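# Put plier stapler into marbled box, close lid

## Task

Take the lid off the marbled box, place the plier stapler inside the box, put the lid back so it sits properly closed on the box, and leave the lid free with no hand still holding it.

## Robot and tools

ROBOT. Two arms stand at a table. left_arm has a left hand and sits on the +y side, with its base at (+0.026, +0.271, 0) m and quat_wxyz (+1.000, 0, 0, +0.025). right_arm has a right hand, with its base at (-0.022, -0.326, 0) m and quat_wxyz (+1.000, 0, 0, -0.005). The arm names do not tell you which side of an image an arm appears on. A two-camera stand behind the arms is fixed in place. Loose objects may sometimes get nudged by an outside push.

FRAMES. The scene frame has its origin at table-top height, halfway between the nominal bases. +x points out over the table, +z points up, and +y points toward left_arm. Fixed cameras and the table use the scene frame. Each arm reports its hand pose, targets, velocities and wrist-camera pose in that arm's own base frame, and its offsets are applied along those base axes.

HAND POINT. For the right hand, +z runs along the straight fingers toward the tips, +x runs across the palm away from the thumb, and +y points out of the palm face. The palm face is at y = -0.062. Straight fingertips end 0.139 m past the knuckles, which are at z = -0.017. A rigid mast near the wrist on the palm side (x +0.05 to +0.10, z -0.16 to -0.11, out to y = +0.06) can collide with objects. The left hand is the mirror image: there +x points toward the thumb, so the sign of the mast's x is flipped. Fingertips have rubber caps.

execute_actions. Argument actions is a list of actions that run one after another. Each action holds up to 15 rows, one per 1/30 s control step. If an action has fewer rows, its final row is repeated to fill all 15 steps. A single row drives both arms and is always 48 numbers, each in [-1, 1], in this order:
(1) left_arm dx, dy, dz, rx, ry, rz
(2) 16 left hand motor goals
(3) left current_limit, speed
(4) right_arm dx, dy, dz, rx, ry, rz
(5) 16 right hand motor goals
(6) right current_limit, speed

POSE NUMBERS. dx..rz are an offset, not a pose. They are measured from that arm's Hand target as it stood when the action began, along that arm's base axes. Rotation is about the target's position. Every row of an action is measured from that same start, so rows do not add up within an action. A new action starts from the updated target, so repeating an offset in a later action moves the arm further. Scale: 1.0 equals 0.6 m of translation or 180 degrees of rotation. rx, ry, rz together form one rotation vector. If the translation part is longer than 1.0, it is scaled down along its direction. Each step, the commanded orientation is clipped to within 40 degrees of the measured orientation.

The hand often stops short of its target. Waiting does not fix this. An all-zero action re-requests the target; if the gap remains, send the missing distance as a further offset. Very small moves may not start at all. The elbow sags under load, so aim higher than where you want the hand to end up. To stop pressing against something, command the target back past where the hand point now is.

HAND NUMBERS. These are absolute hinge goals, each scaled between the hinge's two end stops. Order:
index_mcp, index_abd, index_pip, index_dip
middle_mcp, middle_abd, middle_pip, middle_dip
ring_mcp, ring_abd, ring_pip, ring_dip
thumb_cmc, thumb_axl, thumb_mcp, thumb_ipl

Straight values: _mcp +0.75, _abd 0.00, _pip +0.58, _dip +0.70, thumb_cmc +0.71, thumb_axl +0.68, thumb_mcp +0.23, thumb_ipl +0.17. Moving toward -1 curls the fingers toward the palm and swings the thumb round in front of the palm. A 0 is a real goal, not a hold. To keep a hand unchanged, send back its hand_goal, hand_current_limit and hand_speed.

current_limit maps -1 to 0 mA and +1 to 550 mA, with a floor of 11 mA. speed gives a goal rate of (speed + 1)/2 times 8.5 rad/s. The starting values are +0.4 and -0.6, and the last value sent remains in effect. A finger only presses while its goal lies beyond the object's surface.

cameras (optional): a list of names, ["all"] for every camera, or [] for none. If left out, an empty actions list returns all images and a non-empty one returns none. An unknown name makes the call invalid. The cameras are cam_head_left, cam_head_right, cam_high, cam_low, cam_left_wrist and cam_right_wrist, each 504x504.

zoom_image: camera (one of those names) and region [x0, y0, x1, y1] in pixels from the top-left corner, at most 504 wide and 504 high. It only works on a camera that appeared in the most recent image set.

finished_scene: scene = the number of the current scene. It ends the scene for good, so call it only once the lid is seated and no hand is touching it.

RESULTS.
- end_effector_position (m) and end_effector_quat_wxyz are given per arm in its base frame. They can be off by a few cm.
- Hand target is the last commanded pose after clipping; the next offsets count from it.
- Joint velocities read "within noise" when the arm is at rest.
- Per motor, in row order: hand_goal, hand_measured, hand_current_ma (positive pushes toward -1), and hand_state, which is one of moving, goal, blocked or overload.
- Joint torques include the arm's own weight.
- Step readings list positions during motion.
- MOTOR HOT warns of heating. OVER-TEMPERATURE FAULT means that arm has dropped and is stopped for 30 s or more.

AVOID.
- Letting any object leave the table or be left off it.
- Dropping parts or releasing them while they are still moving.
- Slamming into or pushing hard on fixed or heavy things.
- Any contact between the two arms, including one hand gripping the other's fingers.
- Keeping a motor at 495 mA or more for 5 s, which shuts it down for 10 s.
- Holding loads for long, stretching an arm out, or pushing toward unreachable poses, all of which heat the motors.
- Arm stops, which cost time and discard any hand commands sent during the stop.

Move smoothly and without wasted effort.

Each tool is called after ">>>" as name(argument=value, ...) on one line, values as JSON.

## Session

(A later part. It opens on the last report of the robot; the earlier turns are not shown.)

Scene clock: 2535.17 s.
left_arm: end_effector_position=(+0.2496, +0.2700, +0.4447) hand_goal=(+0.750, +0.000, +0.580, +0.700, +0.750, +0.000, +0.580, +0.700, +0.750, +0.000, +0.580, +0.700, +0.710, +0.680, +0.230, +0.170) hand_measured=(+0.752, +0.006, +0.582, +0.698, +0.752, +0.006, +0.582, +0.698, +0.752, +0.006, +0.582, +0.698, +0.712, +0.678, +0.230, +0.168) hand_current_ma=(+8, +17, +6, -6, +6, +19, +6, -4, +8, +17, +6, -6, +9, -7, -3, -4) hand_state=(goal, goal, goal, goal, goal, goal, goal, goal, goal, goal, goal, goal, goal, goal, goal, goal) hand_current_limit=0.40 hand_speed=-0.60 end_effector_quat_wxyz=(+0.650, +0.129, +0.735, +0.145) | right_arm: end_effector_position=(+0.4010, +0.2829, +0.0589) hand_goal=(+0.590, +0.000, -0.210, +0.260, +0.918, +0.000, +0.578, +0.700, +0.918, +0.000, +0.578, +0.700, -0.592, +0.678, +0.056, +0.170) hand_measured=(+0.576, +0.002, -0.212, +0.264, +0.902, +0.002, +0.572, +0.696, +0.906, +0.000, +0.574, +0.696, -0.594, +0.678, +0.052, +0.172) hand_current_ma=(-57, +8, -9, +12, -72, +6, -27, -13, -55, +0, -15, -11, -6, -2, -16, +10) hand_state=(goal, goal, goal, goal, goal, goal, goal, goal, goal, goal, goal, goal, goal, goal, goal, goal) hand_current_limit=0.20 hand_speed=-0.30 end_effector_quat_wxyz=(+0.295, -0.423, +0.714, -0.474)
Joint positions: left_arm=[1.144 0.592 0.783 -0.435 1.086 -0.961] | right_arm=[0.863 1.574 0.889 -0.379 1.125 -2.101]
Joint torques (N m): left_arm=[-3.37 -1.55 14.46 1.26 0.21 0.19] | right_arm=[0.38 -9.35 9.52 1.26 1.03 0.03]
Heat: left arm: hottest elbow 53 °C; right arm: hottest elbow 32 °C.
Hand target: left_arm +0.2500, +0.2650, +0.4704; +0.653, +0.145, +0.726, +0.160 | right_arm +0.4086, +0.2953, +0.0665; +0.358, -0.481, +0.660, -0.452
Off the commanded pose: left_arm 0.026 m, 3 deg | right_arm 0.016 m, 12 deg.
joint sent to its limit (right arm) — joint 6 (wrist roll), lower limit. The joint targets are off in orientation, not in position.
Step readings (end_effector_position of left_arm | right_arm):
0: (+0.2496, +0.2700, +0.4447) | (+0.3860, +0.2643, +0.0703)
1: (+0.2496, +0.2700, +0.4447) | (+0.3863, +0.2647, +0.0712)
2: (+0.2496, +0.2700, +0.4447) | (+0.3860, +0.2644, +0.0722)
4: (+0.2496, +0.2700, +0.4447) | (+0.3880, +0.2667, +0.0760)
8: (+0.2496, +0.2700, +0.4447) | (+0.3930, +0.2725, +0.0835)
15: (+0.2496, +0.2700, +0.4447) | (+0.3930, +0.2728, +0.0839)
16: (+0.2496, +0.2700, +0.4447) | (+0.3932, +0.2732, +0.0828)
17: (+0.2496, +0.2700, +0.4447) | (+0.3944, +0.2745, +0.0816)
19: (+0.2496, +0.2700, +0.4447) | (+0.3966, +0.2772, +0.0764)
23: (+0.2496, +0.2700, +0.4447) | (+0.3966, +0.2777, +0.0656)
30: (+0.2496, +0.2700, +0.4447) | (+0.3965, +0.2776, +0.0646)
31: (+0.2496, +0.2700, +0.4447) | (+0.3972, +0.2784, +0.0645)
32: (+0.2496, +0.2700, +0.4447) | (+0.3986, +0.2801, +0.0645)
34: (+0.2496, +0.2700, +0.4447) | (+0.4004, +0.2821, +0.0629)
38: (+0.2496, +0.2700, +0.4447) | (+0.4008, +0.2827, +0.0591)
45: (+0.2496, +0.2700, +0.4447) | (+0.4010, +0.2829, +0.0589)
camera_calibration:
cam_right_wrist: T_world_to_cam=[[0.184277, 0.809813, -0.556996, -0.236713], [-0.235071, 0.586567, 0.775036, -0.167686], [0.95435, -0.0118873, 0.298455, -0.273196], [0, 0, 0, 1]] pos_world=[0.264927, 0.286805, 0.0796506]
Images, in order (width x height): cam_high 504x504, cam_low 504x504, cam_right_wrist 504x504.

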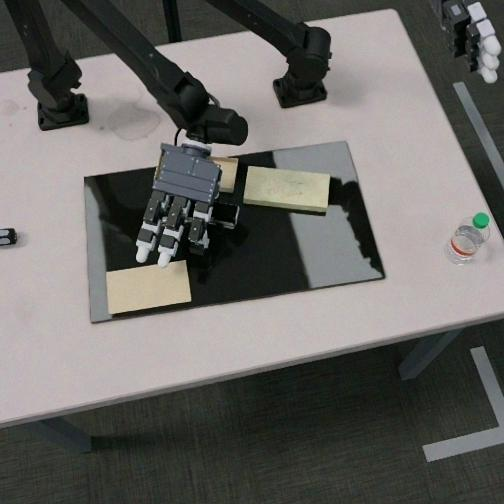

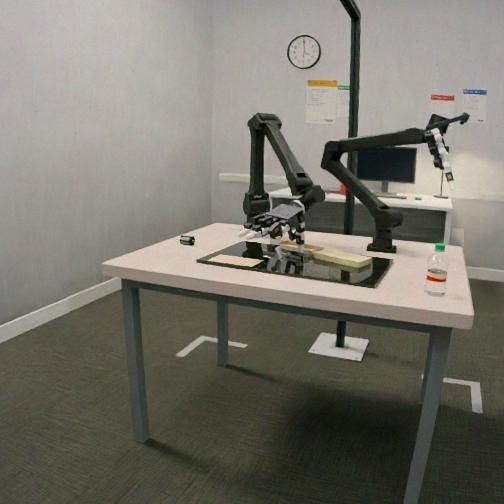

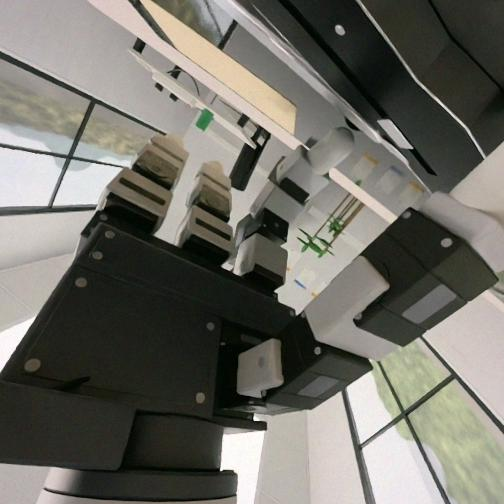

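>>> execute_actions(actions=[[[0,0,0,0,0,0,0.75,0,0.58,0.7,0.75,0,0.58,0.7,0.75,0,0.58,0.7,0.71,0.68,0.23,0.17,0.4,-0.6,0.005,0.008,-0.01,0,0,0,0.589,0,-0.21,0.26,0.917,0,0.577,0.7,0.917,0,0.577,0.7,-0.593,0.678,0.056,0.17,0.2,-0.3]],[[0,0,0,0,0,0,0.75,0,0.58,0.7,0.75,0,0.58,0.7,0.75,0,0.58,0.7,0.71,0.68,0.23,0.17,0.4,-0.6,0,0,-0.012,0,0,0,0.568,0,-0.328,0.334,0.917,0,0.577,0.7,0.917,0,0.577,0.7,-0.593,0.678,0.02,0.17,0.2,-0.6]]], cameras=["cam_high","cam_low","cam_right_wrist"])

>>> zoom_image(camera="cam_low", region=[230, 180, 340, 290])

>>> zoom_image(camera="cam_right_wrist", region=[200, 0, 504, 230])

Scene clock: 2555.40 s.
left_arm: end_effector_position=(+0.2496, +0.2700, +0.4447) hand_goal=(+0.750, +0.000, +0.580, +0.700, +0.750, +0.000, +0.580, +0.700, +0.750, +0.000, +0.580, +0.700, +0.710, +0.680, +0.230, +0.170) hand_measured=(+0.752, +0.006, +0.582, +0.698, +0.752, +0.006, +0.582, +0.698, +0.752, +0.006, +0.582, +0.698, +0.712, +0.678, +0.230, +0.168) hand_current_ma=(+8, +17, +6, -6, +6, +19, +6, -4, +8, +17, +6, -6, +9, -7, -3, -4) hand_state=(goal, goal, goal, goal, goal, goal, goal, goal, goal, goal, goal, goal, goal, goal, goal, goal) hand_current_limit=0.40 hand_speed=-0.60 end_effector_quat_wxyz=(+0.650, +0.129, +0.735, +0.145) | right_arm: end_effector_position=(+0.4051, +0.2868, +0.0550) hand_goal=(+0.568, +0.000, -0.328, +0.334, +0.918, +0.000, +0.578, +0.700, +0.918, +0.000, +0.578, +0.700, -0.592, +0.678, +0.020, +0.170) hand_measured=(+0.572, -0.008, -0.320, +0.332, +0.902, +0.002, +0.572, +0.696, +0.906, +0.000, +0.574, +0.696, -0.608, +0.676, +0.038, +0.178) hand_current_ma=(+16, -26, +28, -6, -72, +6, -27, -13, -55, +0, -15, -11, -72, -10, +94, +44) hand_state=(goal, goal, goal, goal, goal, goal, goal, goal, goal, goal, goal, goal, goal, goal, goal, goal) hand_current_limit=0.20 hand_speed=-0.60 end_effector_quat_wxyz=(+0.302, -0.417, +0.715, -0.474)
Joint positions: left_arm=[1.144 0.592 0.783 -0.435 1.086 -0.961] | right_arm=[0.863 1.59 0.889 -0.344 1.13 -2.102]
Joint torques (N m): left_arm=[-2.49 -0.62 14.56 1.47 0.18 0.21] | right_arm=[0.62 -8.12 9.61 1.44 0.68 0.04]
Heat: left arm: hottest elbow 54 °C; right arm: hottest elbow 32 °C.
Hand target: left_arm +0.2500, +0.2650, +0.4704; +0.653, +0.145, +0.726, +0.160 | right_arm +0.4116, +0.3000, +0.0533; +0.358, -0.481, +0.660, -0.452
Off the commanded pose: left_arm 0.026 m, 3 deg | right_arm 0.015 m, 12 deg.
joint sent to its limit (right arm) — joint 6 (wrist roll), lower limit. The joint targets are off in orientation, not in position.
Step readings (end_effector_position of left_arm | right_arm):
0: (+0.2496, +0.2700, +0.4447) | (+0.4010, +0.2829, +0.0589)
1: (+0.2496, +0.2700, +0.4447) | (+0.4012, +0.2832, +0.0586)
2: (+0.2496, +0.2700, +0.4447) | (+0.4018, +0.2838, +0.0578)
4: (+0.2496, +0.2700, +0.4447) | (+0.4026, +0.2839, +0.0560)
8: (+0.2496, +0.2700, +0.4447) | (+0.4029, +0.2840, +0.0558)
15: (+0.2496, +0.2700, +0.4447) | (+0.4029, +0.2840, +0.0558)
16: (+0.2496, +0.2700, +0.4447) | (+0.4032, +0.2844, +0.0557)
17: (+0.2496, +0.2700, +0.4447) | (+0.4040, +0.2845, +0.0557)
19: (+0.2496, +0.2700, +0.4447) | (+0.4046, +0.2852, +0.0553)
23: (+0.2496, +0.2700, +0.4447) | (+0.4052, +0.2865, +0.0550)
30: (+0.2496, +0.2700, +0.4447) | (+0.4051, +0.2868, +0.0550)
camera_calibration:
cam_right_wrist: T_world_to_cam=[[0.193456, 0.815318, -0.545739, -0.248722], [-0.245035, 0.578771, 0.777806, -0.159781], [0.950017, -0.0167465, 0.311748, -0.273514], [0, 0, 0, 1]] pos_world=[0.268808, 0.290684, 0.0738094]
Images, in order (width x height): cam_high 504x504, cam_low 504x504, cam_right_wrist 504x504.

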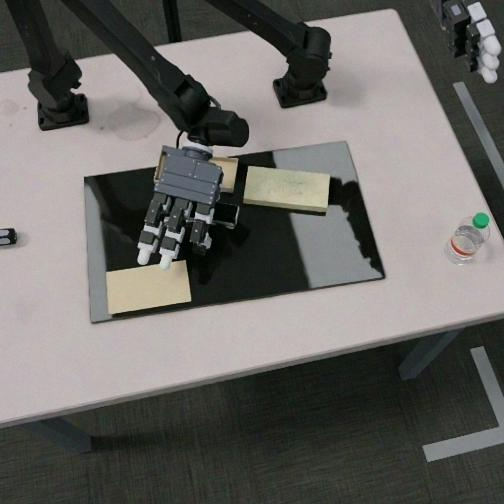

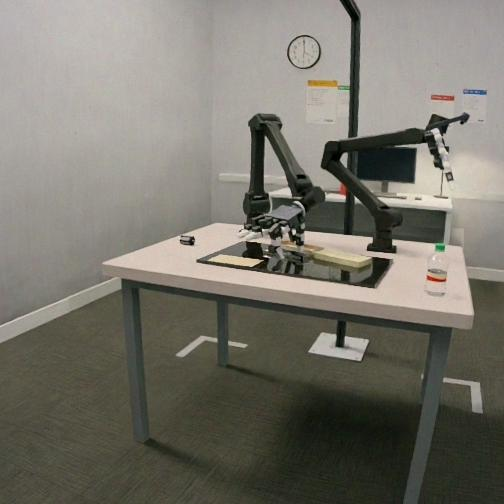

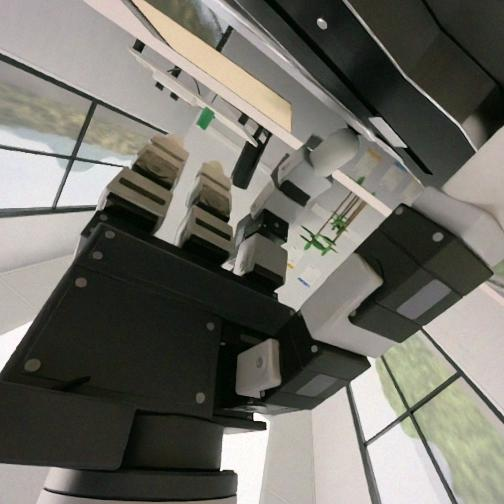

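Scaled by 4.582.

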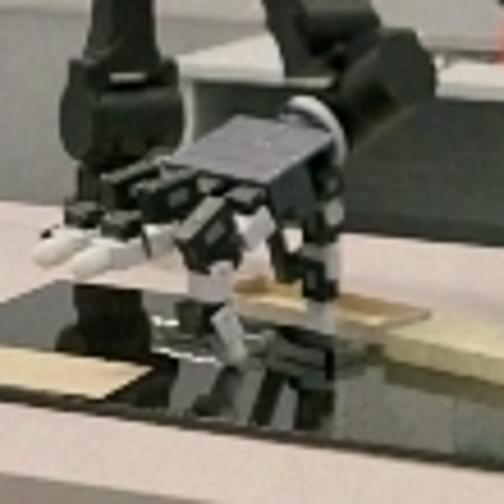

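Scaled by 1.658.

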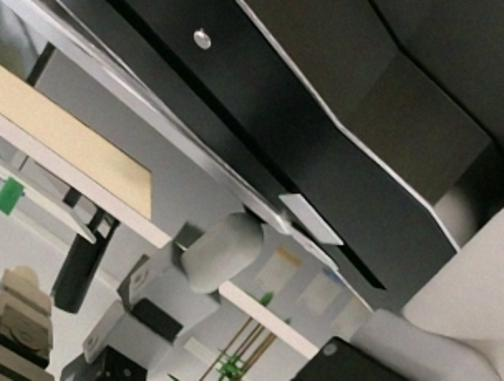

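>>> execute_actions(actions=[[[0,0,0,0,0,0,0.75,0,0.58,0.7,0.75,0,0.58,0.7,0.75,0,0.58,0.7,0.71,0.68,0.23,0.17,0.4,-0.6,0,0,0,0,0,0,0.369,0,-0.29,0.34,0.917,0,0.577,0.7,0.917,0,0.577,0.7,-0.593,0.678,0.02,0.17,0.2,-0.65]],[[0,0,0,0,0,0,0.75,0,0.58,0.7,0.75,0,0.58,0.7,0.75,0,0.58,0.7,0.71,0.68,0.23,0.17,0.4,-0.6,0,0,0,0,0,0,0.2,0,-0.26,0.32,0.917,0,0.577,0.7,0.917,0,0.577,0.7,-0.593,0.678,-0.02,0.17,0.2,-0.7]],[[0,0,0,0,0,0,0.75,0,0.58,0.7,0.75,0,0.58,0.7,0.75,0,0.58,0.7,0.71,0.68,0.23,0.17,0.4,-0.6,0,0,0,0,0,0,0.06,0,-0.26,0.3,0.917,0,0.577,0.7,0.917,0,0.577,0.7,-0.593,0.678,-0.08,0.17,0.2,-0.75]]], cameras=["cam_high","cam_low","cam_right_wrist"])

>>> zoom_image(camera="cam_low", region=[230, 180, 340, 290])

>>> zoom_image(camera="cam_right_wrist", region=[200, 0, 504, 230])

>>> zoom_image(camera="cam_high", region=[140, 150, 270, 270])

Scene clock: 2598.67 s.
left_arm: end_effector_position=(+0.2496, +0.2700, +0.4447) hand_goal=(+0.750, +0.000, +0.580, +0.700, +0.750, +0.000, +0.580, +0.700, +0.750, +0.000, +0.580, +0.700, +0.710, +0.680, +0.230, +0.170) hand_measured=(+0.752, +0.006, +0.582, +0.698, +0.752, +0.006, +0.582, +0.698, +0.752, +0.006, +0.582, +0.698, +0.712, +0.678, +0.230, +0.168) hand_current_ma=(+8, +17, +6, -6, +6, +19, +6, -4, +8, +17, +6, -6, +9, -7, -3, -4) hand_state=(goal, goal, goal, goal, goal, goal, goal, goal, goal, goal, goal, goal, goal, goal, goal, goal) hand_current_limit=0.40 hand_speed=-0.60 end_effector_quat_wxyz=(+0.650, +0.129, +0.735, +0.145) | right_arm: end_effector_position=(+0.4065, +0.2861, +0.0565) hand_goal=(+0.060, +0.000, -0.260, +0.300, +0.918, +0.000, +0.578, +0.700, +0.918, +0.000, +0.578, +0.700, -0.592, +0.678, -0.080, +0.170) hand_measured=(+0.512, -0.008, -0.252, +0.304, +0.902, +0.002, +0.572, +0.696, +0.906, +0.000, +0.574, +0.696, -0.588, +0.678, -0.052, +0.178) hand_current_ma=(+330, -30, +33, +14, -72, +6, -27, -13, -55, +0, -15, -11, +15, +1, +157, +41) hand_state=(blocked, goal, goal, goal, goal, goal, goal, goal, goal, goal, goal, goal, goal, goal, blocked, goal) hand_current_limit=0.20 hand_speed=-0.75 end_effector_quat_wxyz=(+0.303, -0.413, +0.714, -0.477)
Joint positions: left_arm=[1.144 0.592 0.783 -0.435 1.086 -0.961] | right_arm=[0.863 1.59 0.889 -0.339 1.139 -2.102]
Joint torques (N m): left_arm=[-2.78 -0.97 14.6 1.31 0.22 0.22] | right_arm=[-0.09 -8.29 9.57 1.21 0.23 0.08]
Heat: left arm: hottest elbow 54 °C; right arm: hottest elbow 32 °C.
Hand target: left_arm +0.2500, +0.2650, +0.4704; +0.653, +0.145, +0.726, +0.160 | right_arm +0.4116, +0.3001, +0.0533; +0.358, -0.481, +0.660, -0.452
Off the commanded pose: left_arm 0.026 m, 3 deg | right_arm 0.015 m, 12 deg.
joint sent to its limit (right arm) — joint 6 (wrist roll), lower limit. The joint targets are off in orientation, not in position.
Step readings (end_effector_position of left_arm | right_arm):
0: (+0.2496, +0.2700, +0.4447) | (+0.4051, +0.2868, +0.0550)
1: (+0.2496, +0.2700, +0.4447) | (+0.4051, +0.2868, +0.0550)
2: (+0.2496, +0.2700, +0.4447) | (+0.4054, +0.2866, +0.0552)
4: (+0.2496, +0.2700, +0.4447) | (+0.4061, +0.2863, +0.0560)
8: (+0.2496, +0.2700, +0.4447) | (+0.4063, +0.2860, +0.0563)
15: (+0.2496, +0.2700, +0.4447) | (+0.4063, +0.2860, +0.0563)
16: (+0.2496, +0.2700, +0.4447) | (+0.4063, +0.2860, +0.0563)
17: (+0.2496, +0.2700, +0.4447) | (+0.4063, +0.2860, +0.0563)
19: (+0.2496, +0.2700, +0.4447) | (+0.4064, +0.2860, +0.0564)
23: (+0.2496, +0.2700, +0.4447) | (+0.4065, +0.2861, +0.0565)
30: (+0.2496, +0.2700, +0.4447) | (+0.4065, +0.2861, +0.0565)
31: (+0.2496, +0.2700, +0.4447) | (+0.4065, +0.2861, +0.0565)
32: (+0.2496, +0.2700, +0.4447) | (+0.4065, +0.2861, +0.0565)
34: (+0.2496, +0.2700, +0.4447) | (+0.4065, +0.2861, +0.0565)
38: (+0.2496, +0.2700, +0.4447) | (+0.4065, +0.2861, +0.0565)
45: (+0.2496, +0.2700, +0.4447) | (+0.4065, +0.2861, +0.0565)
camera_calibration:
cam_right_wrist: T_world_to_cam=[[0.202827, 0.813349, -0.545274, -0.250837], [-0.249609, 0.581398, 0.774385, -0.158905], [0.946867, -0.0209608, 0.320942, -0.273419], [0, 0, 0, 1]] pos_world=[0.270104, 0.290674, 0.0740297]
Images, in order (width x height): cam_high 504x504, cam_low 504x504, cam_right_wrist 504x504.

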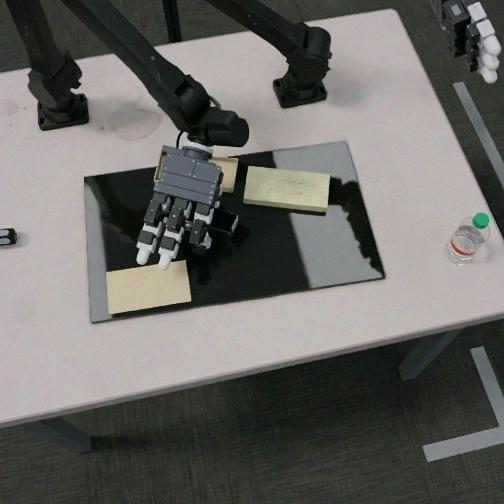

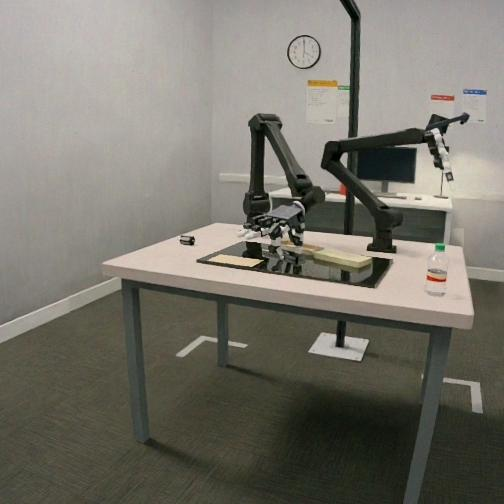

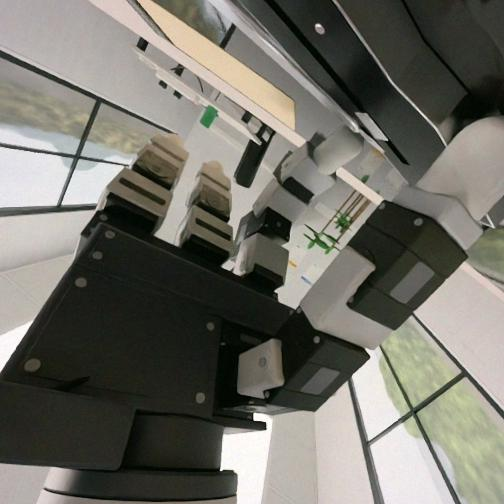

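Scaled by 4.582.

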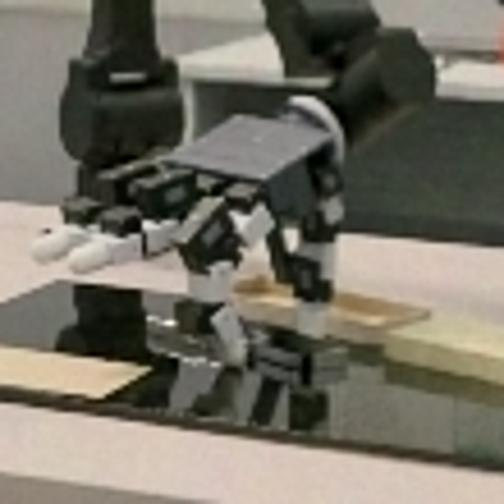

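Scaled by 1.658.

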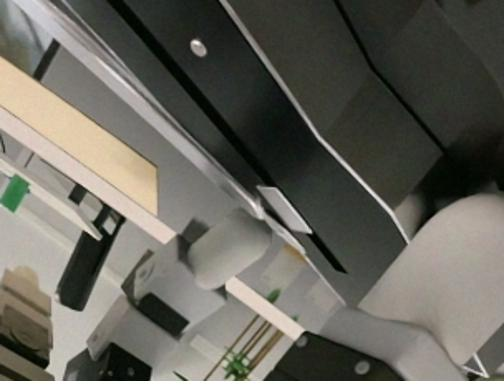

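Scaled by 3.877.

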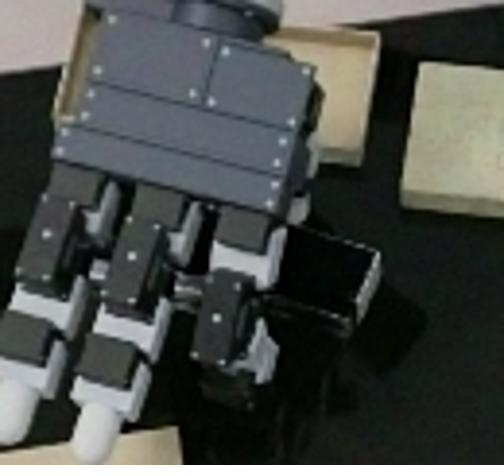

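>>> execute_actions(actions=[[[0,0,0,0,0,0,0.75,0,0.58,0.7,0.75,0,0.58,0.7,0.75,0,0.58,0.7,0.71,0.68,0.23,0.17,0.4,-0.6,0,0,0.04,0,0,0,0.589,0,-0.21,0.26,0.917,0,0.577,0.7,0.917,0,0.577,0.7,-0.5,0.678,0.056,0.17,0.2,-0.3]],[[0,0,0,0,0,0,0.75,0,0.58,0.7,0.75,0,0.58,0.7,0.75,0,0.58,0.7,0.71,0.68,0.23,0.17,0.4,-0.6,0.028,0.024,0.02,0,0,0,0.589,0,-0.21,0.26,0.917,0,0.577,0.7,0.917,0,0.577,0.7,-0.5,0.678,0.056,0.17,0.2,-0.3]],[[0,0,0,0,0,0,0.75,0,0.58,0.7,0.75,0,0.58,0.7,0.75,0,0.58,0.7,0.71,0.68,0.23,0.17,0.4,-0.6,0,0,-0.03,0,0,0,0.589,0,-0.21,0.26,0.917,0,0.577,0.7,0.917,0,0.577,0.7,-0.5,0.678,0.056,0.17,0.2,-0.3]],[[0,0,0,0,0,0,0.75,0,0.58,0.7,0.75,0,0.58,0.7,0.75,0,0.58,0.7,0.71,0.68,0.23,0.17,0.4,-0.6,0,0,-0.03,0,0,0,0.589,0,-0.21,0.26,0.917,0,0.577,0.7,0.917,0,0.577,0.7,-0.5,0.678,0.056,0.17,0.2,-0.3]]], cameras=["cam_high","cam_low","cam_right_wrist"])

>>> zoom_image(camera="cam_low", region=[230, 180, 340, 290])

>>> zoom_image(camera="cam_right_wrist", region=[200, 0, 504, 230])

>>> zoom_image(camera="cam_high", region=[140, 150, 270, 270])

Scene clock: 2646.27 s.
left_arm: end_effector_position=(+0.2496, +0.2700, +0.4447) hand_goal=(+0.750, +0.000, +0.580, +0.700, +0.750, +0.000, +0.580, +0.700, +0.750, +0.000, +0.580, +0.700, +0.710, +0.680, +0.230, +0.170) hand_measured=(+0.752, +0.006, +0.582, +0.698, +0.752, +0.006, +0.582, +0.698, +0.752, +0.006, +0.582, +0.698, +0.712, +0.678, +0.230, +0.168) hand_current_ma=(+8, +17, +6, -6, +6, +19, +6, -4, +8, +17, +6, -6, +9, -7, -3, -4) hand_state=(goal, goal, goal, goal, goal, goal, goal, goal, goal, goal, goal, goal, goal, goal, goal, goal) hand_current_limit=0.40 hand_speed=-0.60 end_effector_quat_wxyz=(+0.650, +0.129, +0.735, +0.145) | right_arm: end_effector_position=(+0.4253, +0.3144, +0.0572) hand_goal=(+0.590, +0.000, -0.210, +0.260, +0.918, +0.000, +0.578, +0.700, +0.918, +0.000, +0.578, +0.700, -0.500, +0.678, +0.056, +0.170) hand_measured=(+0.580, -0.004, -0.220, +0.254, +0.902, +0.002, +0.572, +0.696, +0.906, +0.000, +0.574, +0.696, -0.502, +0.678, +0.054, +0.172) hand_current_ma=(-41, -11, -41, -24, -72, +5, -27, -13, -55, +0, -15, -11, -9, +1, -14, +9) hand_state=(goal, goal, goal, goal, goal, goal, goal, goal, goal, goal, goal, goal, goal, goal, goal, goal) hand_current_limit=0.20 hand_speed=-0.30 end_effector_quat_wxyz=(+0.305, -0.418, +0.717, -0.468)
Joint positions: left_arm=[1.144 0.592 0.783 -0.435 1.086 -0.961] | right_arm=[0.865 1.656 0.983 -0.364 1.119 -2.101]
Joint torques (N m): left_arm=[-2.78 -1.38 14.5 1.48 0.23 0.22] | right_arm=[-0.5 -10.17 7.43 1.37 0.84 0.05]
Heat: left arm: hottest elbow 54 °C; right arm: hottest elbow 31 °C.
Hand target: left_arm +0.2500, +0.2650, +0.4704; +0.653, +0.145, +0.726, +0.160 | right_arm +0.4283, +0.3144, +0.0533; +0.358, -0.481, +0.660, -0.452
Off the commanded pose: left_arm 0.026 m, 3 deg | right_arm 0.005 m, 12 deg.
joint sent to its limit (right arm) — joint 6 (wrist roll), lower limit. The joint targets are off in orientation, not in position.
Step readings (end_effector_position of left_arm | right_arm):
0: (+0.2496, +0.2700, +0.4447) | (+0.4065, +0.2861, +0.0565)
1: (+0.2496, +0.2700, +0.4447) | (+0.4067, +0.2861, +0.0576)
2: (+0.2496, +0.2700, +0.4447) | (+0.4056, +0.2865, +0.0580)
4: (+0.2496, +0.2700, +0.4447) | (+0.4044, +0.2866, +0.0587)
8: (+0.2496, +0.2700, +0.4447) | (+0.4028, +0.2863, +0.0586)
15: (+0.2496, +0.2700, +0.4447) | (+0.4025, +0.2859, +0.0584)
16: (+0.2496, +0.2700, +0.4447) | (+0.4036, +0.2872, +0.0603)
17: (+0.2496, +0.2700, +0.4447) | (+0.4043, +0.2880, +0.0615)
19: (+0.2496, +0.2700, +0.4447) | (+0.4100, +0.2948, +0.0679)
23: (+0.2496, +0.2700, +0.4447) | (+0.4200, +0.3074, +0.0820)
30: (+0.2496, +0.2700, +0.4447) | (+0.4198, +0.3082, +0.0818)
31: (+0.2496, +0.2700, +0.4447) | (+0.4200, +0.3084, +0.0810)
32: (+0.2496, +0.2700, +0.4447) | (+0.4206, +0.3092, +0.0797)
34: (+0.2496, +0.2700, +0.4447) | (+0.4213, +0.3100, +0.0754)
38: (+0.2496, +0.2700, +0.4447) | (+0.4206, +0.3093, +0.0661)
45: (+0.2496, +0.2700, +0.4447) | (+0.4206, +0.3094, +0.0651)
46: (+0.2496, +0.2700, +0.4447) | (+0.4212, +0.3101, +0.0646)
47: (+0.2496, +0.2700, +0.4447) | (+0.4227, +0.3118, +0.0640)
49: (+0.2496, +0.2700, +0.4447) | (+0.4245, +0.3139, +0.0612)
53: (+0.2496, +0.2700, +0.4447) | (+0.4253, +0.3144, +0.0572)
60: (+0.2496, +0.2700, +0.4447) | (+0.4253, +0.3144, +0.0572)
camera_calibration:
cam_right_wrist: T_world_to_cam=[[0.18706, 0.823674, -0.535322, -0.274284], [-0.248014, 0.566886, 0.785576, -0.167983], [0.950525, -0.0141831, 0.310324, -0.29389], [0, 0, 0, 1]] pos_world=[0.288995, 0.31698, 0.0763345]
Images, in order (width x height): cam_high 504x504, cam_low 504x504, cam_right_wrist 504x504.

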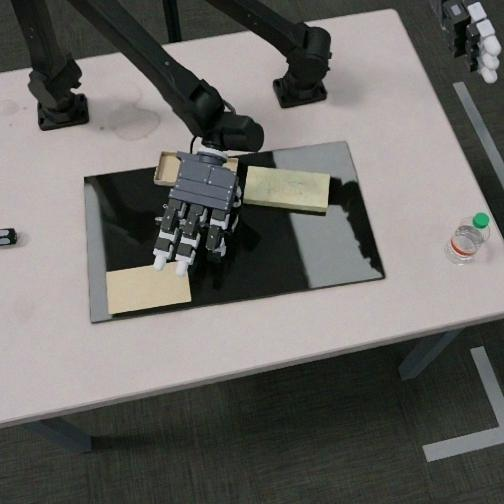

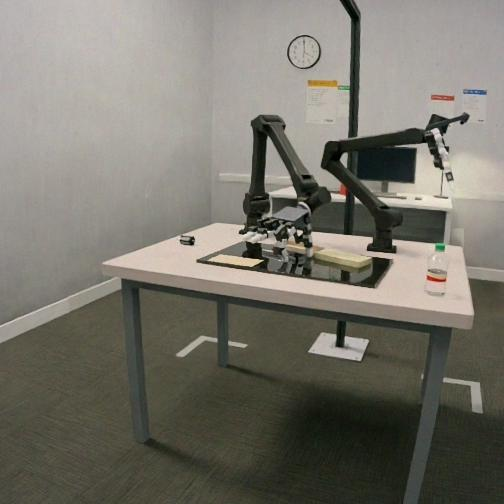

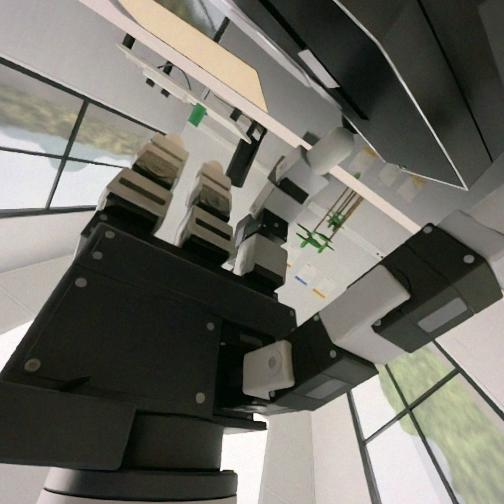

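Scaled by 4.582.

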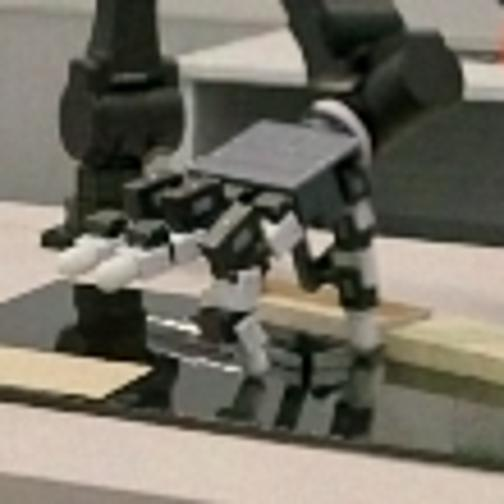

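Scaled by 1.658.

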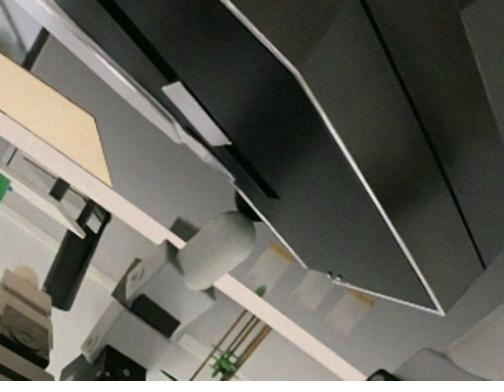

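Scaled by 3.877.

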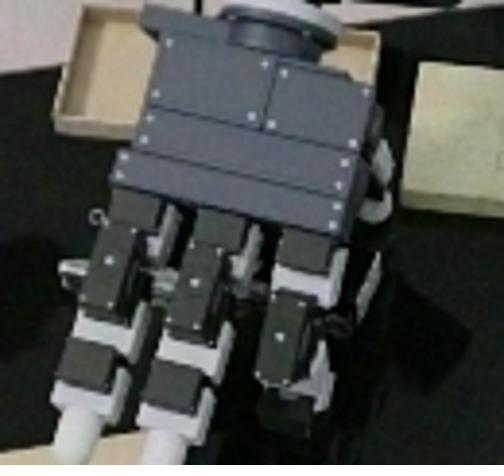

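>>> execute_actions(actions=[], cameras=["cam_high","cam_right_wrist","cam_head_left"])

Scene clock: 2687.70 s.
left_arm: end_effector_position=(+0.2496, +0.2700, +0.4447) hand_goal=(+0.750, +0.000, +0.580, +0.700, +0.750, +0.000, +0.580, +0.700, +0.750, +0.000, +0.580, +0.700, +0.710, +0.680, +0.230, +0.170) hand_measured=(+0.752, +0.006, +0.582, +0.698, +0.752, +0.006, +0.582, +0.698, +0.752, +0.006, +0.582, +0.698, +0.712, +0.678, +0.230, +0.168) hand_current_ma=(+8, +17, +6, -6, +6, +19, +6, -4, +8, +17, +6, -6, +9, -7, -3, -4) hand_state=(goal, goal, goal, goal, goal, goal, goal, goal, goal, goal, goal, goal, goal, goal, goal, goal) hand_current_limit=0.40 hand_speed=-0.60 end_effector_quat_wxyz=(+0.650, +0.129, +0.735, +0.145) | right_arm: end_effector_position=(+0.4253, +0.3144, +0.0572) hand_goal=(+0.590, +0.000, -0.210, +0.260, +0.918, +0.000, +0.578, +0.700, +0.918, +0.000, +0.578, +0.700, -0.500, +0.678, +0.056, +0.170) hand_measured=(+0.580, -0.004, -0.220, +0.254, +0.902, +0.002, +0.572, +0.696, +0.906, +0.000, +0.574, +0.696, -0.502, +0.678, +0.054, +0.172) hand_current_ma=(-41, -11, -41, -24, -72, +5, -27, -13, -55, +0, -15, -11, -9, +1, -14, +9) hand_state=(goal, goal, goal, goal, goal, goal, goal, goal, goal, goal, goal, goal, goal, goal, goal, goal) hand_current_limit=0.20 hand_speed=-0.30 end_effector_quat_wxyz=(+0.305, -0.418, +0.717, -0.468)
Joint positions: left_arm=[1.144 0.592 0.783 -0.435 1.086 -0.961] | right_arm=[0.865 1.656 0.983 -0.364 1.119 -2.101]
Joint velocities: within noise
Joint torques (N m): left_arm=[-3.31 -0.67 14.58 1.57 0.21 0.2] | right_arm=[-0.56 -10.23 7.49 1.31 0.84 0.06]
Heat: left arm: hottest elbow 54 °C; right arm: hottest elbow 30 °C.
Hand target: left_arm +0.2500, +0.2650, +0.4704; +0.653, +0.145, +0.726, +0.160 | right_arm +0.4283, +0.3144, +0.0533; +0.358, -0.481, +0.660, -0.452
Off the commanded pose: left_arm 0.026 m, 3 deg | right_arm 0.005 m, 12 deg.
camera_calibration:
cam_right_wrist: T_world_to_cam=[[0.18706, 0.823674, -0.535322, -0.274284], [-0.248014, 0.566886, 0.785576, -0.167983], [0.950525, -0.0141831, 0.310324, -0.29389], [0, 0, 0, 1]] pos_world=[0.288995, 0.31698, 0.0763345]
Images, in order (width x height): cam_head_left 504x504, cam_high 504x504, cam_right_wrist 504x504.

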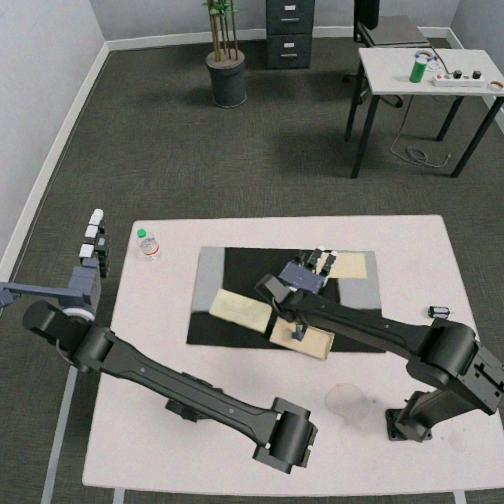

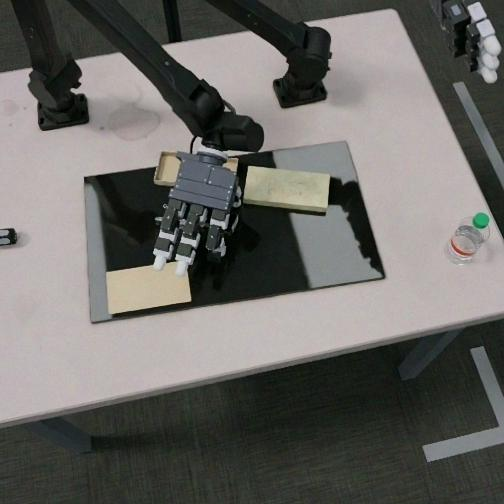

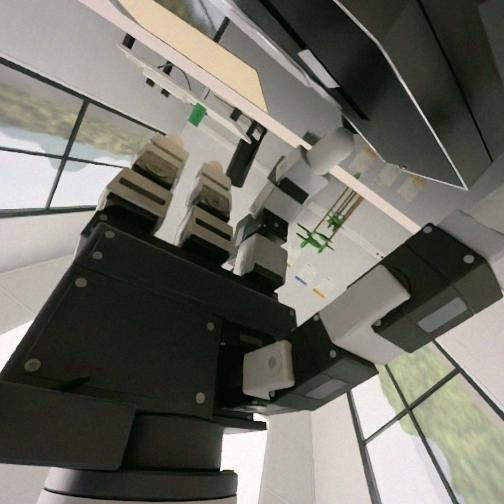

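>>> zoom_image(camera="cam_right_wrist", region=[230, 0, 504, 240])

>>> zoom_image(camera="cam_high", region=[130, 130, 290, 290])

Scaled by 1.839.

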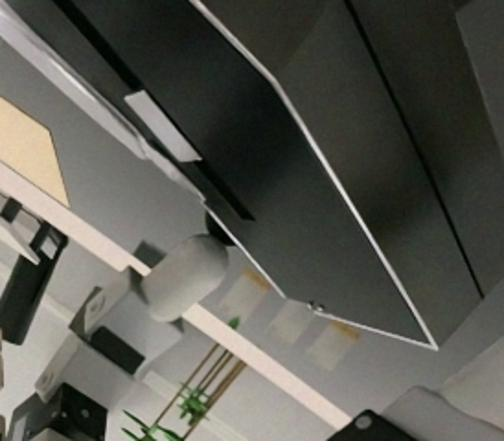

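Scaled by 3.150.

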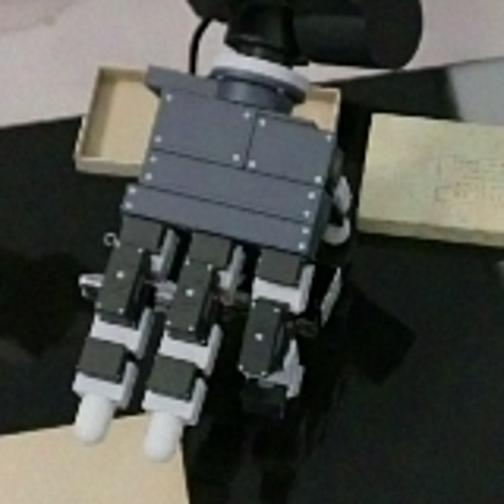

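>>> execute_actions(actions=[[[0,0,0,0,0,0,0.75,0,0.58,0.7,0.75,0,0.58,0.7,0.75,0,0.58,0.7,0.71,0.68,0.23,0.17,0.4,-0.6,0,0,0.03,0,0,0,0.59,0,-0.21,0.26,0.918,0,0.578,0.7,0.918,0,0.578,0.7,-0.5,0.678,0.1,0.17,0.2,-0.3]],[[0,0,0,0,0,0,0.75,0,0.58,0.7,0.75,0,0.58,0.7,0.75,0,0.58,0.7,0.71,0.68,0.23,0.17,0.4,-0.6,-0.004,-0.014,0,0,0,0,0.59,0,-0.21,0.26,0.918,0,0.578,0.7,0.918,0,0.578,0.7,-0.5,0.678,0.1,0.17,0.2,-0.3]],[[0,0,0,0,0,0,0.75,0,0.58,0.7,0.75,0,0.58,0.7,0.75,0,0.58,0.7,0.71,0.68,0.23,0.17,0.4,-0.6,0,0,-0.025,0,0,0,0.59,0,-0.21,0.26,0.918,0,0.578,0.7,0.918,0,0.578,0.7,-0.5,0.678,0.1,0.17,0.2,-0.3]],[[0,0,0,0,0,0,0.75,0,0.58,0.7,0.75,0,0.58,0.7,0.75,0,0.58,0.7,0.71,0.68,0.23,0.17,0.4,-0.6,0,0,-0.005,0,0,0,0.59,0,-0.21,0.26,0.918,0,0.578,0.7,0.918,0,0.578,0.7,-0.5,0.678,0.1,0.17,0.2,-0.3]]], cameras=["cam_right_wrist"])

Scene clock: 2781.73 s.
left_arm: end_effector_position=(+0.2496, +0.2700, +0.4447) hand_goal=(+0.750, +0.000, +0.580, +0.700, +0.750, +0.000, +0.580, +0.700, +0.750, +0.000, +0.580, +0.700, +0.710, +0.680, +0.230, +0.170) hand_measured=(+0.752, +0.006, +0.582, +0.698, +0.752, +0.006, +0.582, +0.698, +0.752, +0.006, +0.582, +0.698, +0.712, +0.678, +0.230, +0.168) hand_current_ma=(+8, +17, +6, -6, +6, +19, +6, -4, +8, +17, +6, -6, +9, -7, -3, -4) hand_state=(goal, goal, goal, goal, goal, goal, goal, goal, goal, goal, goal, goal, goal, goal, goal, goal) hand_current_limit=0.40 hand_speed=-0.60 end_effector_quat_wxyz=(+0.650, +0.129, +0.735, +0.145) | right_arm: end_effector_position=(+0.4214, +0.3074, +0.0578) hand_goal=(+0.590, +0.000, -0.210, +0.260, +0.918, +0.000, +0.578, +0.700, +0.918, +0.000, +0.578, +0.700, -0.500, +0.678, +0.100, +0.170) hand_measured=(+0.580, -0.004, -0.214, +0.258, +0.902, +0.002, +0.572, +0.696, +0.906, +0.000, +0.574, +0.696, -0.502, +0.678, +0.096, +0.172) hand_current_ma=(-40, -11, -18, -10, -72, +5, -27, -13, -55, +0, -15, -11, -8, +1, -22, +9) hand_state=(goal, goal, goal, goal, goal, goal, goal, goal, goal, goal, goal, goal, goal, goal, goal, goal) hand_current_limit=0.20 hand_speed=-0.30 end_effector_quat_wxyz=(+0.305, -0.417, +0.718, -0.467)
Joint positions: left_arm=[1.144 0.592 0.783 -0.435 1.086 -0.961] | right_arm=[0.86 1.637 0.961 -0.361 1.115 -2.101]
Joint torques (N m): left_arm=[-2.02 -1.32 14.63 1.43 0.18 0.19] | right_arm=[-1.14 -9.47 7.41 1.54 0.97 0.05]
Heat: left arm: hottest elbow 54 °C; right arm: hottest elbow 29 °C.
Hand target: left_arm +0.2500, +0.2650, +0.4704; +0.653, +0.145, +0.726, +0.160 | right_arm +0.4260, +0.3061, +0.0534; +0.358, -0.481, +0.660, -0.452
Off the commanded pose: left_arm 0.026 m, 3 deg | right_arm 0.006 m, 12 deg.
joint sent to its limit (right arm) — joint 6 (wrist roll), lower limit. The joint targets are off in orientation, not in position.
Step readings (end_effector_position of left_arm | right_arm):
0: (+0.2496, +0.2700, +0.4447) | (+0.4253, +0.3144, +0.0572)
1: (+0.2496, +0.2700, +0.4447) | (+0.4251, +0.3141, +0.0574)
2: (+0.2496, +0.2700, +0.4447) | (+0.4246, +0.3137, +0.0577)
4: (+0.2496, +0.2700, +0.4447) | (+0.4239, +0.3129, +0.0588)
8: (+0.2496, +0.2700, +0.4447) | (+0.4235, +0.3124, +0.0596)
15: (+0.2496, +0.2700, +0.4447) | (+0.4234, +0.3123, +0.0595)
16: (+0.2496, +0.2700, +0.4447) | (+0.4233, +0.3119, +0.0596)
17: (+0.2496, +0.2700, +0.4447) | (+0.4229, +0.3117, +0.0598)
19: (+0.2496, +0.2700, +0.4447) | (+0.4225, +0.3103, +0.0610)
23: (+0.2496, +0.2700, +0.4447) | (+0.4230, +0.3094, +0.0643)
30: (+0.2496, +0.2700, +0.4447) | (+0.4231, +0.3094, +0.0647)
31: (+0.2496, +0.2700, +0.4447) | (+0.4229, +0.3092, +0.0642)
32: (+0.2496, +0.2700, +0.4447) | (+0.4229, +0.3093, +0.0638)
34: (+0.2496, +0.2700, +0.4447) | (+0.4220, +0.3084, +0.0618)
38: (+0.2496, +0.2700, +0.4447) | (+0.4204, +0.3066, +0.0580)
45: (+0.2496, +0.2700, +0.4447) | (+0.4206, +0.3068, +0.0580)
46: (+0.2496, +0.2700, +0.4447) | (+0.4207, +0.3069, +0.0579)
47: (+0.2496, +0.2700, +0.4447) | (+0.4211, +0.3072, +0.0579)
49: (+0.2496, +0.2700, +0.4447) | (+0.4214, +0.3074, +0.0578)
53: (+0.2496, +0.2700, +0.4447) | (+0.4214, +0.3074, +0.0578)
60: (+0.2496, +0.2700, +0.4447) | (+0.4214, +0.3074, +0.0578)
camera_calibration:
cam_right_wrist: T_world_to_cam=[[0.187713, 0.824567, -0.533717, -0.268189], [-0.24498, 0.565507, 0.78752, -0.16636], [0.951183, -0.0170779, 0.308155, -0.289656], [0, 0, 0, 1]] pos_world=[0.285104, 0.31027, 0.0771343]
Images, in order (width x height): cam_right_wrist 504x504.

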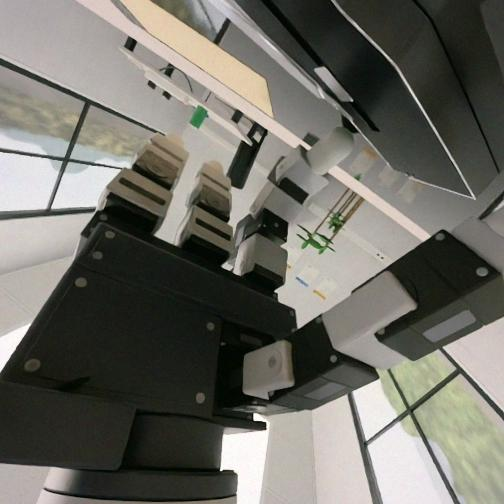

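>>> execute_actions(actions=[[[0,0,0,0,0,0,0.75,0,0.58,0.7,0.75,0,0.58,0.7,0.75,0,0.58,0.7,0.71,0.68,0.23,0.17,0.4,-0.6,0,0,0,0,0,0,0.46,0,-0.25,0.28,0.918,0,0.578,0.7,0.918,0,0.578,0.7,-0.5,0.678,0.02,0.17,0.1,-0.6]],[[0,0,0,0,0,0,0.75,0,0.58,0.7,0.75,0,0.58,0.7,0.75,0,0.58,0.7,0.71,0.68,0.23,0.17,0.4,-0.6,0,0,0,0,0,0,0.38,0,-0.27,0.26,0.918,0,0.578,0.7,0.918,0,0.578,0.7,-0.5,0.678,-0.02,0.17,0.1,-0.6]],[[0,0,0,0,0,0,0.75,0,0.58,0.7,0.75,0,0.58,0.7,0.75,0,0.58,0.7,0.71,0.68,0.23,0.17,0.4,-0.6,0,0,0,0,0,0,0.3,0,-0.28,0.24,0.918,0,0.578,0.7,0.918,0,0.578,0.7,-0.5,0.678,-0.05,0.17,0.1,-0.6]]], cameras=["cam_right_wrist"])

Scene clock: 2801.63 s.
left_arm: end_effector_position=(+0.2496, +0.2700, +0.4447) hand_goal=(+0.750, +0.000, +0.580, +0.700, +0.750, +0.000, +0.580, +0.700, +0.750, +0.000, +0.580, +0.700, +0.710, +0.680, +0.230, +0.170) hand_measured=(+0.752, +0.006, +0.582, +0.698, +0.752, +0.006, +0.582, +0.698, +0.752, +0.006, +0.582, +0.698, +0.712, +0.678, +0.230, +0.168) hand_current_ma=(+8, +17, +6, -6, +6, +19, +6, -4, +8, +17, +6, -6, +9, -7, -3, -4) hand_state=(goal, goal, goal, goal, goal, goal, goal, goal, goal, goal, goal, goal, goal, goal, goal, goal) hand_current_limit=0.40 hand_speed=-0.60 end_effector_quat_wxyz=(+0.650, +0.129, +0.735, +0.145) | right_arm: end_effector_position=(+0.4242, +0.3060, +0.0577) hand_goal=(+0.300, +0.000, -0.280, +0.240, +0.918, +0.000, +0.578, +0.700, +0.918, +0.000, +0.578, +0.700, -0.500, +0.678, -0.050, +0.170) hand_measured=(+0.328, +0.000, -0.268, +0.248, +0.902, +0.002, +0.572, +0.696, +0.906, +0.000, +0.574, +0.696, -0.502, +0.678, -0.036, +0.174) hand_current_ma=(+127, +2, +48, +33, -72, +5, -27, -13, -55, +0, -15, -11, -8, +1, +79, +21) hand_state=(blocked, goal, goal, goal, goal, goal, goal, goal, goal, goal, goal, goal, goal, goal, goal, goal) hand_current_limit=0.10 hand_speed=-0.60 end_effector_quat_wxyz=(+0.306, -0.413, +0.720, -0.466)
Joint positions: left_arm=[1.144 0.592 0.783 -0.435 1.086 -0.961] | right_arm=[0.854 1.638 0.96 -0.352 1.114 -2.101]
Joint torques (N m): left_arm=[-2.78 -0.67 14.61 1.44 0.17 0.19] | right_arm=[-0.85 -9.41 7.43 1.21 0.96 0.06]
Heat: left arm: hottest elbow 54 °C; right arm: hottest elbow 29 °C.
Hand target: left_arm +0.2500, +0.2650, +0.4704; +0.653, +0.145, +0.726, +0.160 | right_arm +0.4259, +0.3062, +0.0533; +0.358, -0.481, +0.660, -0.452
Off the commanded pose: left_arm 0.026 m, 3 deg | right_arm 0.005 m, 12 deg.
joint sent to its limit (right arm) — joint 6 (wrist roll), lower limit. The joint targets are off in orientation, not in position.
Step readings (end_effector_position of left_arm | right_arm):
0: (+0.2496, +0.2700, +0.4447) | (+0.4214, +0.3074, +0.0578)
1: (+0.2496, +0.2700, +0.4447) | (+0.4214, +0.3074, +0.0578)
2: (+0.2496, +0.2700, +0.4447) | (+0.4217, +0.3075, +0.0580)
4: (+0.2496, +0.2700, +0.4447) | (+0.4226, +0.3073, +0.0586)
8: (+0.2496, +0.2700, +0.4447) | (+0.4248, +0.3057, +0.0590)
15: (+0.2496, +0.2700, +0.4447) | (+0.4248, +0.3057, +0.0590)
16: (+0.2496, +0.2700, +0.4447) | (+0.4248, +0.3057, +0.0590)
17: (+0.2496, +0.2700, +0.4447) | (+0.4247, +0.3059, +0.0589)
19: (+0.2496, +0.2700, +0.4447) | (+0.4243, +0.3058, +0.0580)
23: (+0.2496, +0.2700, +0.4447) | (+0.4243, +0.3058, +0.0580)
30: (+0.2496, +0.2700, +0.4447) | (+0.4243, +0.3058, +0.0578)
31: (+0.2496, +0.2700, +0.4447) | (+0.4243, +0.3058, +0.0578)
32: (+0.2496, +0.2700, +0.4447) | (+0.4242, +0.3059, +0.0578)
34: (+0.2496, +0.2700, +0.4447) | (+0.4242, +0.3060, +0.0577)
38: (+0.2496, +0.2700, +0.4447) | (+0.4242, +0.3060, +0.0577)
45: (+0.2496, +0.2700, +0.4447) | (+0.4242, +0.3060, +0.0577)
camera_calibration:
cam_right_wrist: T_world_to_cam=[[0.194714, 0.826626, -0.527992, -0.271498], [-0.245128, 0.562224, 0.789821, -0.163951], [0.949736, -0.0243631, 0.312102, -0.289695], [0, 0, 0, 1]] pos_world=[0.287809, 0.309546, 0.0765578]
Images, in order (width x height): cam_right_wrist 504x504.

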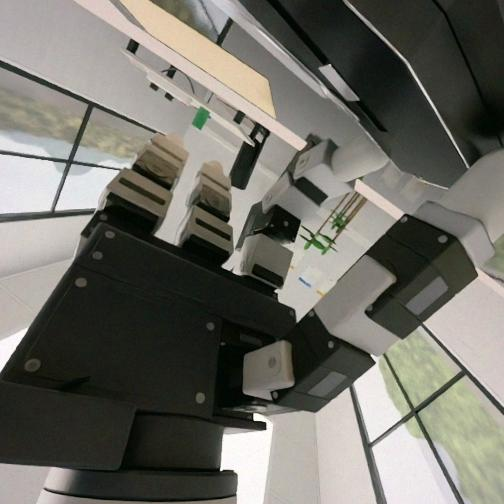

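>>> execute_actions(actions=[[[0,0,0,0,0,0,0.75,0,0.58,0.7,0.75,0,0.58,0.7,0.75,0,0.58,0.7,0.71,0.68,0.23,0.17,0.4,-0.6,0,0,0,0,0,0,0.2,0,-0.3,0.22,0.918,0,0.578,0.7,0.918,0,0.578,0.7,-0.5,0.678,-0.12,0.16,0.2,-0.6]],[[0,0,0,0,0,0,0.75,0,0.58,0.7,0.75,0,0.58,0.7,0.75,0,0.58,0.7,0.71,0.68,0.23,0.17,0.4,-0.6,0,0,0,0,0,0,0.12,0,-0.31,0.21,0.918,0,0.578,0.7,0.918,0,0.578,0.7,-0.5,0.678,-0.2,0.16,0.35,-0.6]]], cameras=["cam_right_wrist"])

Scene clock: 2816.70 s.
left_arm: end_effector_position=(+0.2496, +0.2700, +0.4447) hand_goal=(+0.750, +0.000, +0.580, +0.700, +0.750, +0.000, +0.580, +0.700, +0.750, +0.000, +0.580, +0.700, +0.710, +0.680, +0.230, +0.170) hand_measured=(+0.752, +0.006, +0.582, +0.698, +0.752, +0.006, +0.582, +0.698, +0.752, +0.006, +0.582, +0.698, +0.712, +0.678, +0.230, +0.168) hand_current_ma=(+8, +17, +6, -6, +6, +19, +6, -4, +8, +17, +6, -6, +9, -7, -3, -4) hand_state=(goal, goal, goal, goal, goal, goal, goal, goal, goal, goal, goal, goal, goal, goal, goal, goal) hand_current_limit=0.40 hand_speed=-0.60 end_effector_quat_wxyz=(+0.650, +0.129, +0.735, +0.145) | right_arm: end_effector_position=(+0.4242, +0.3060, +0.0577) hand_goal=(+0.120, +0.000, -0.310, +0.210, +0.918, +0.000, +0.578, +0.700, +0.918, +0.000, +0.578, +0.700, -0.500, +0.678, -0.200, +0.160) hand_measured=(+0.324, +0.000, -0.268, +0.244, +0.902, +0.002, +0.572, +0.696, +0.906, +0.000, +0.574, +0.696, -0.502, +0.678, -0.036, +0.174) hand_current_ma=(+371, +2, +184, +150, -72, +5, -27, -13, -55, +0, -15, -11, -8, +1, +371, +79) hand_state=(blocked, goal, blocked, blocked, goal, goal, goal, goal, goal, goal, goal, goal, goal, goal, blocked, goal) hand_current_limit=0.35 hand_speed=-0.60 end_effector_quat_wxyz=(+0.306, -0.413, +0.720, -0.466)
Joint positions: left_arm=[1.144 0.592 0.783 -0.435 1.086 -0.961] | right_arm=[0.854 1.638 0.96 -0.352 1.114 -2.101]
Joint torques (N m): left_arm=[-2.55 -1.67 14.58 1.43 0.21 0.21] | right_arm=[-0.44 -9.82 7.45 1.21 0.94 0.03]
Heat: left arm: hottest elbow 55 °C; right arm: hottest elbow 29 °C.
Hand target: left_arm +0.2500, +0.2650, +0.4704; +0.653, +0.145, +0.726, +0.160 | right_arm +0.4259, +0.3062, +0.0533; +0.358, -0.481, +0.660, -0.452
Off the commanded pose: left_arm 0.026 m, 3 deg | right_arm 0.005 m, 12 deg.
joint sent to its limit (right arm) — joint 6 (wrist roll), lower limit. The joint targets are off in orientation, not in position.
Step readings (end_effector_position of left_arm | right_arm):
0: (+0.2496, +0.2700, +0.4447) | (+0.4242, +0.3060, +0.0577)
1: (+0.2496, +0.2700, +0.4447) | (+0.4242, +0.3060, +0.0577)
2: (+0.2496, +0.2700, +0.4447) | (+0.4242, +0.3060, +0.0577)
4: (+0.2496, +0.2700, +0.4447) | (+0.4242, +0.3060, +0.0577)
8: (+0.2496, +0.2700, +0.4447) | (+0.4242, +0.3060, +0.0577)
15: (+0.2496, +0.2700, +0.4447) | (+0.4242, +0.3060, +0.0577)
16: (+0.2496, +0.2700, +0.4447) | (+0.4242, +0.3060, +0.0577)
17: (+0.2496, +0.2700, +0.4447) | (+0.4242, +0.3060, +0.0577)
19: (+0.2496, +0.2700, +0.4447) | (+0.4242, +0.3060, +0.0577)
23: (+0.2496, +0.2700, +0.4447) | (+0.4242, +0.3060, +0.0577)
30: (+0.2496, +0.2700, +0.4447) | (+0.4242, +0.3060, +0.0577)
camera_calibration:
cam_right_wrist: T_world_to_cam=[[0.194714, 0.826626, -0.527992, -0.271498], [-0.245128, 0.562224, 0.789821, -0.163951], [0.949736, -0.0243631, 0.312102, -0.289695], [0, 0, 0, 1]] pos_world=[0.287809, 0.309546, 0.0765578]
Images, in order (width x height): cam_right_wrist 504x504.

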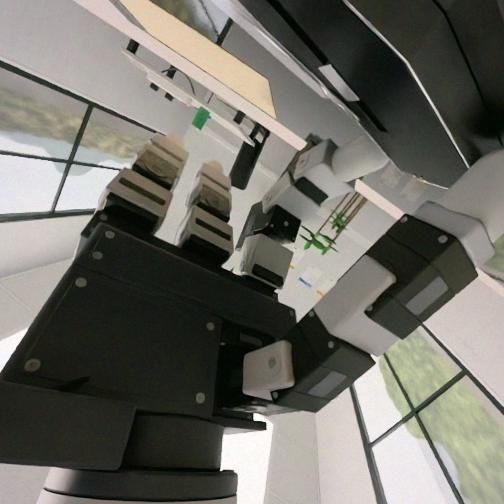

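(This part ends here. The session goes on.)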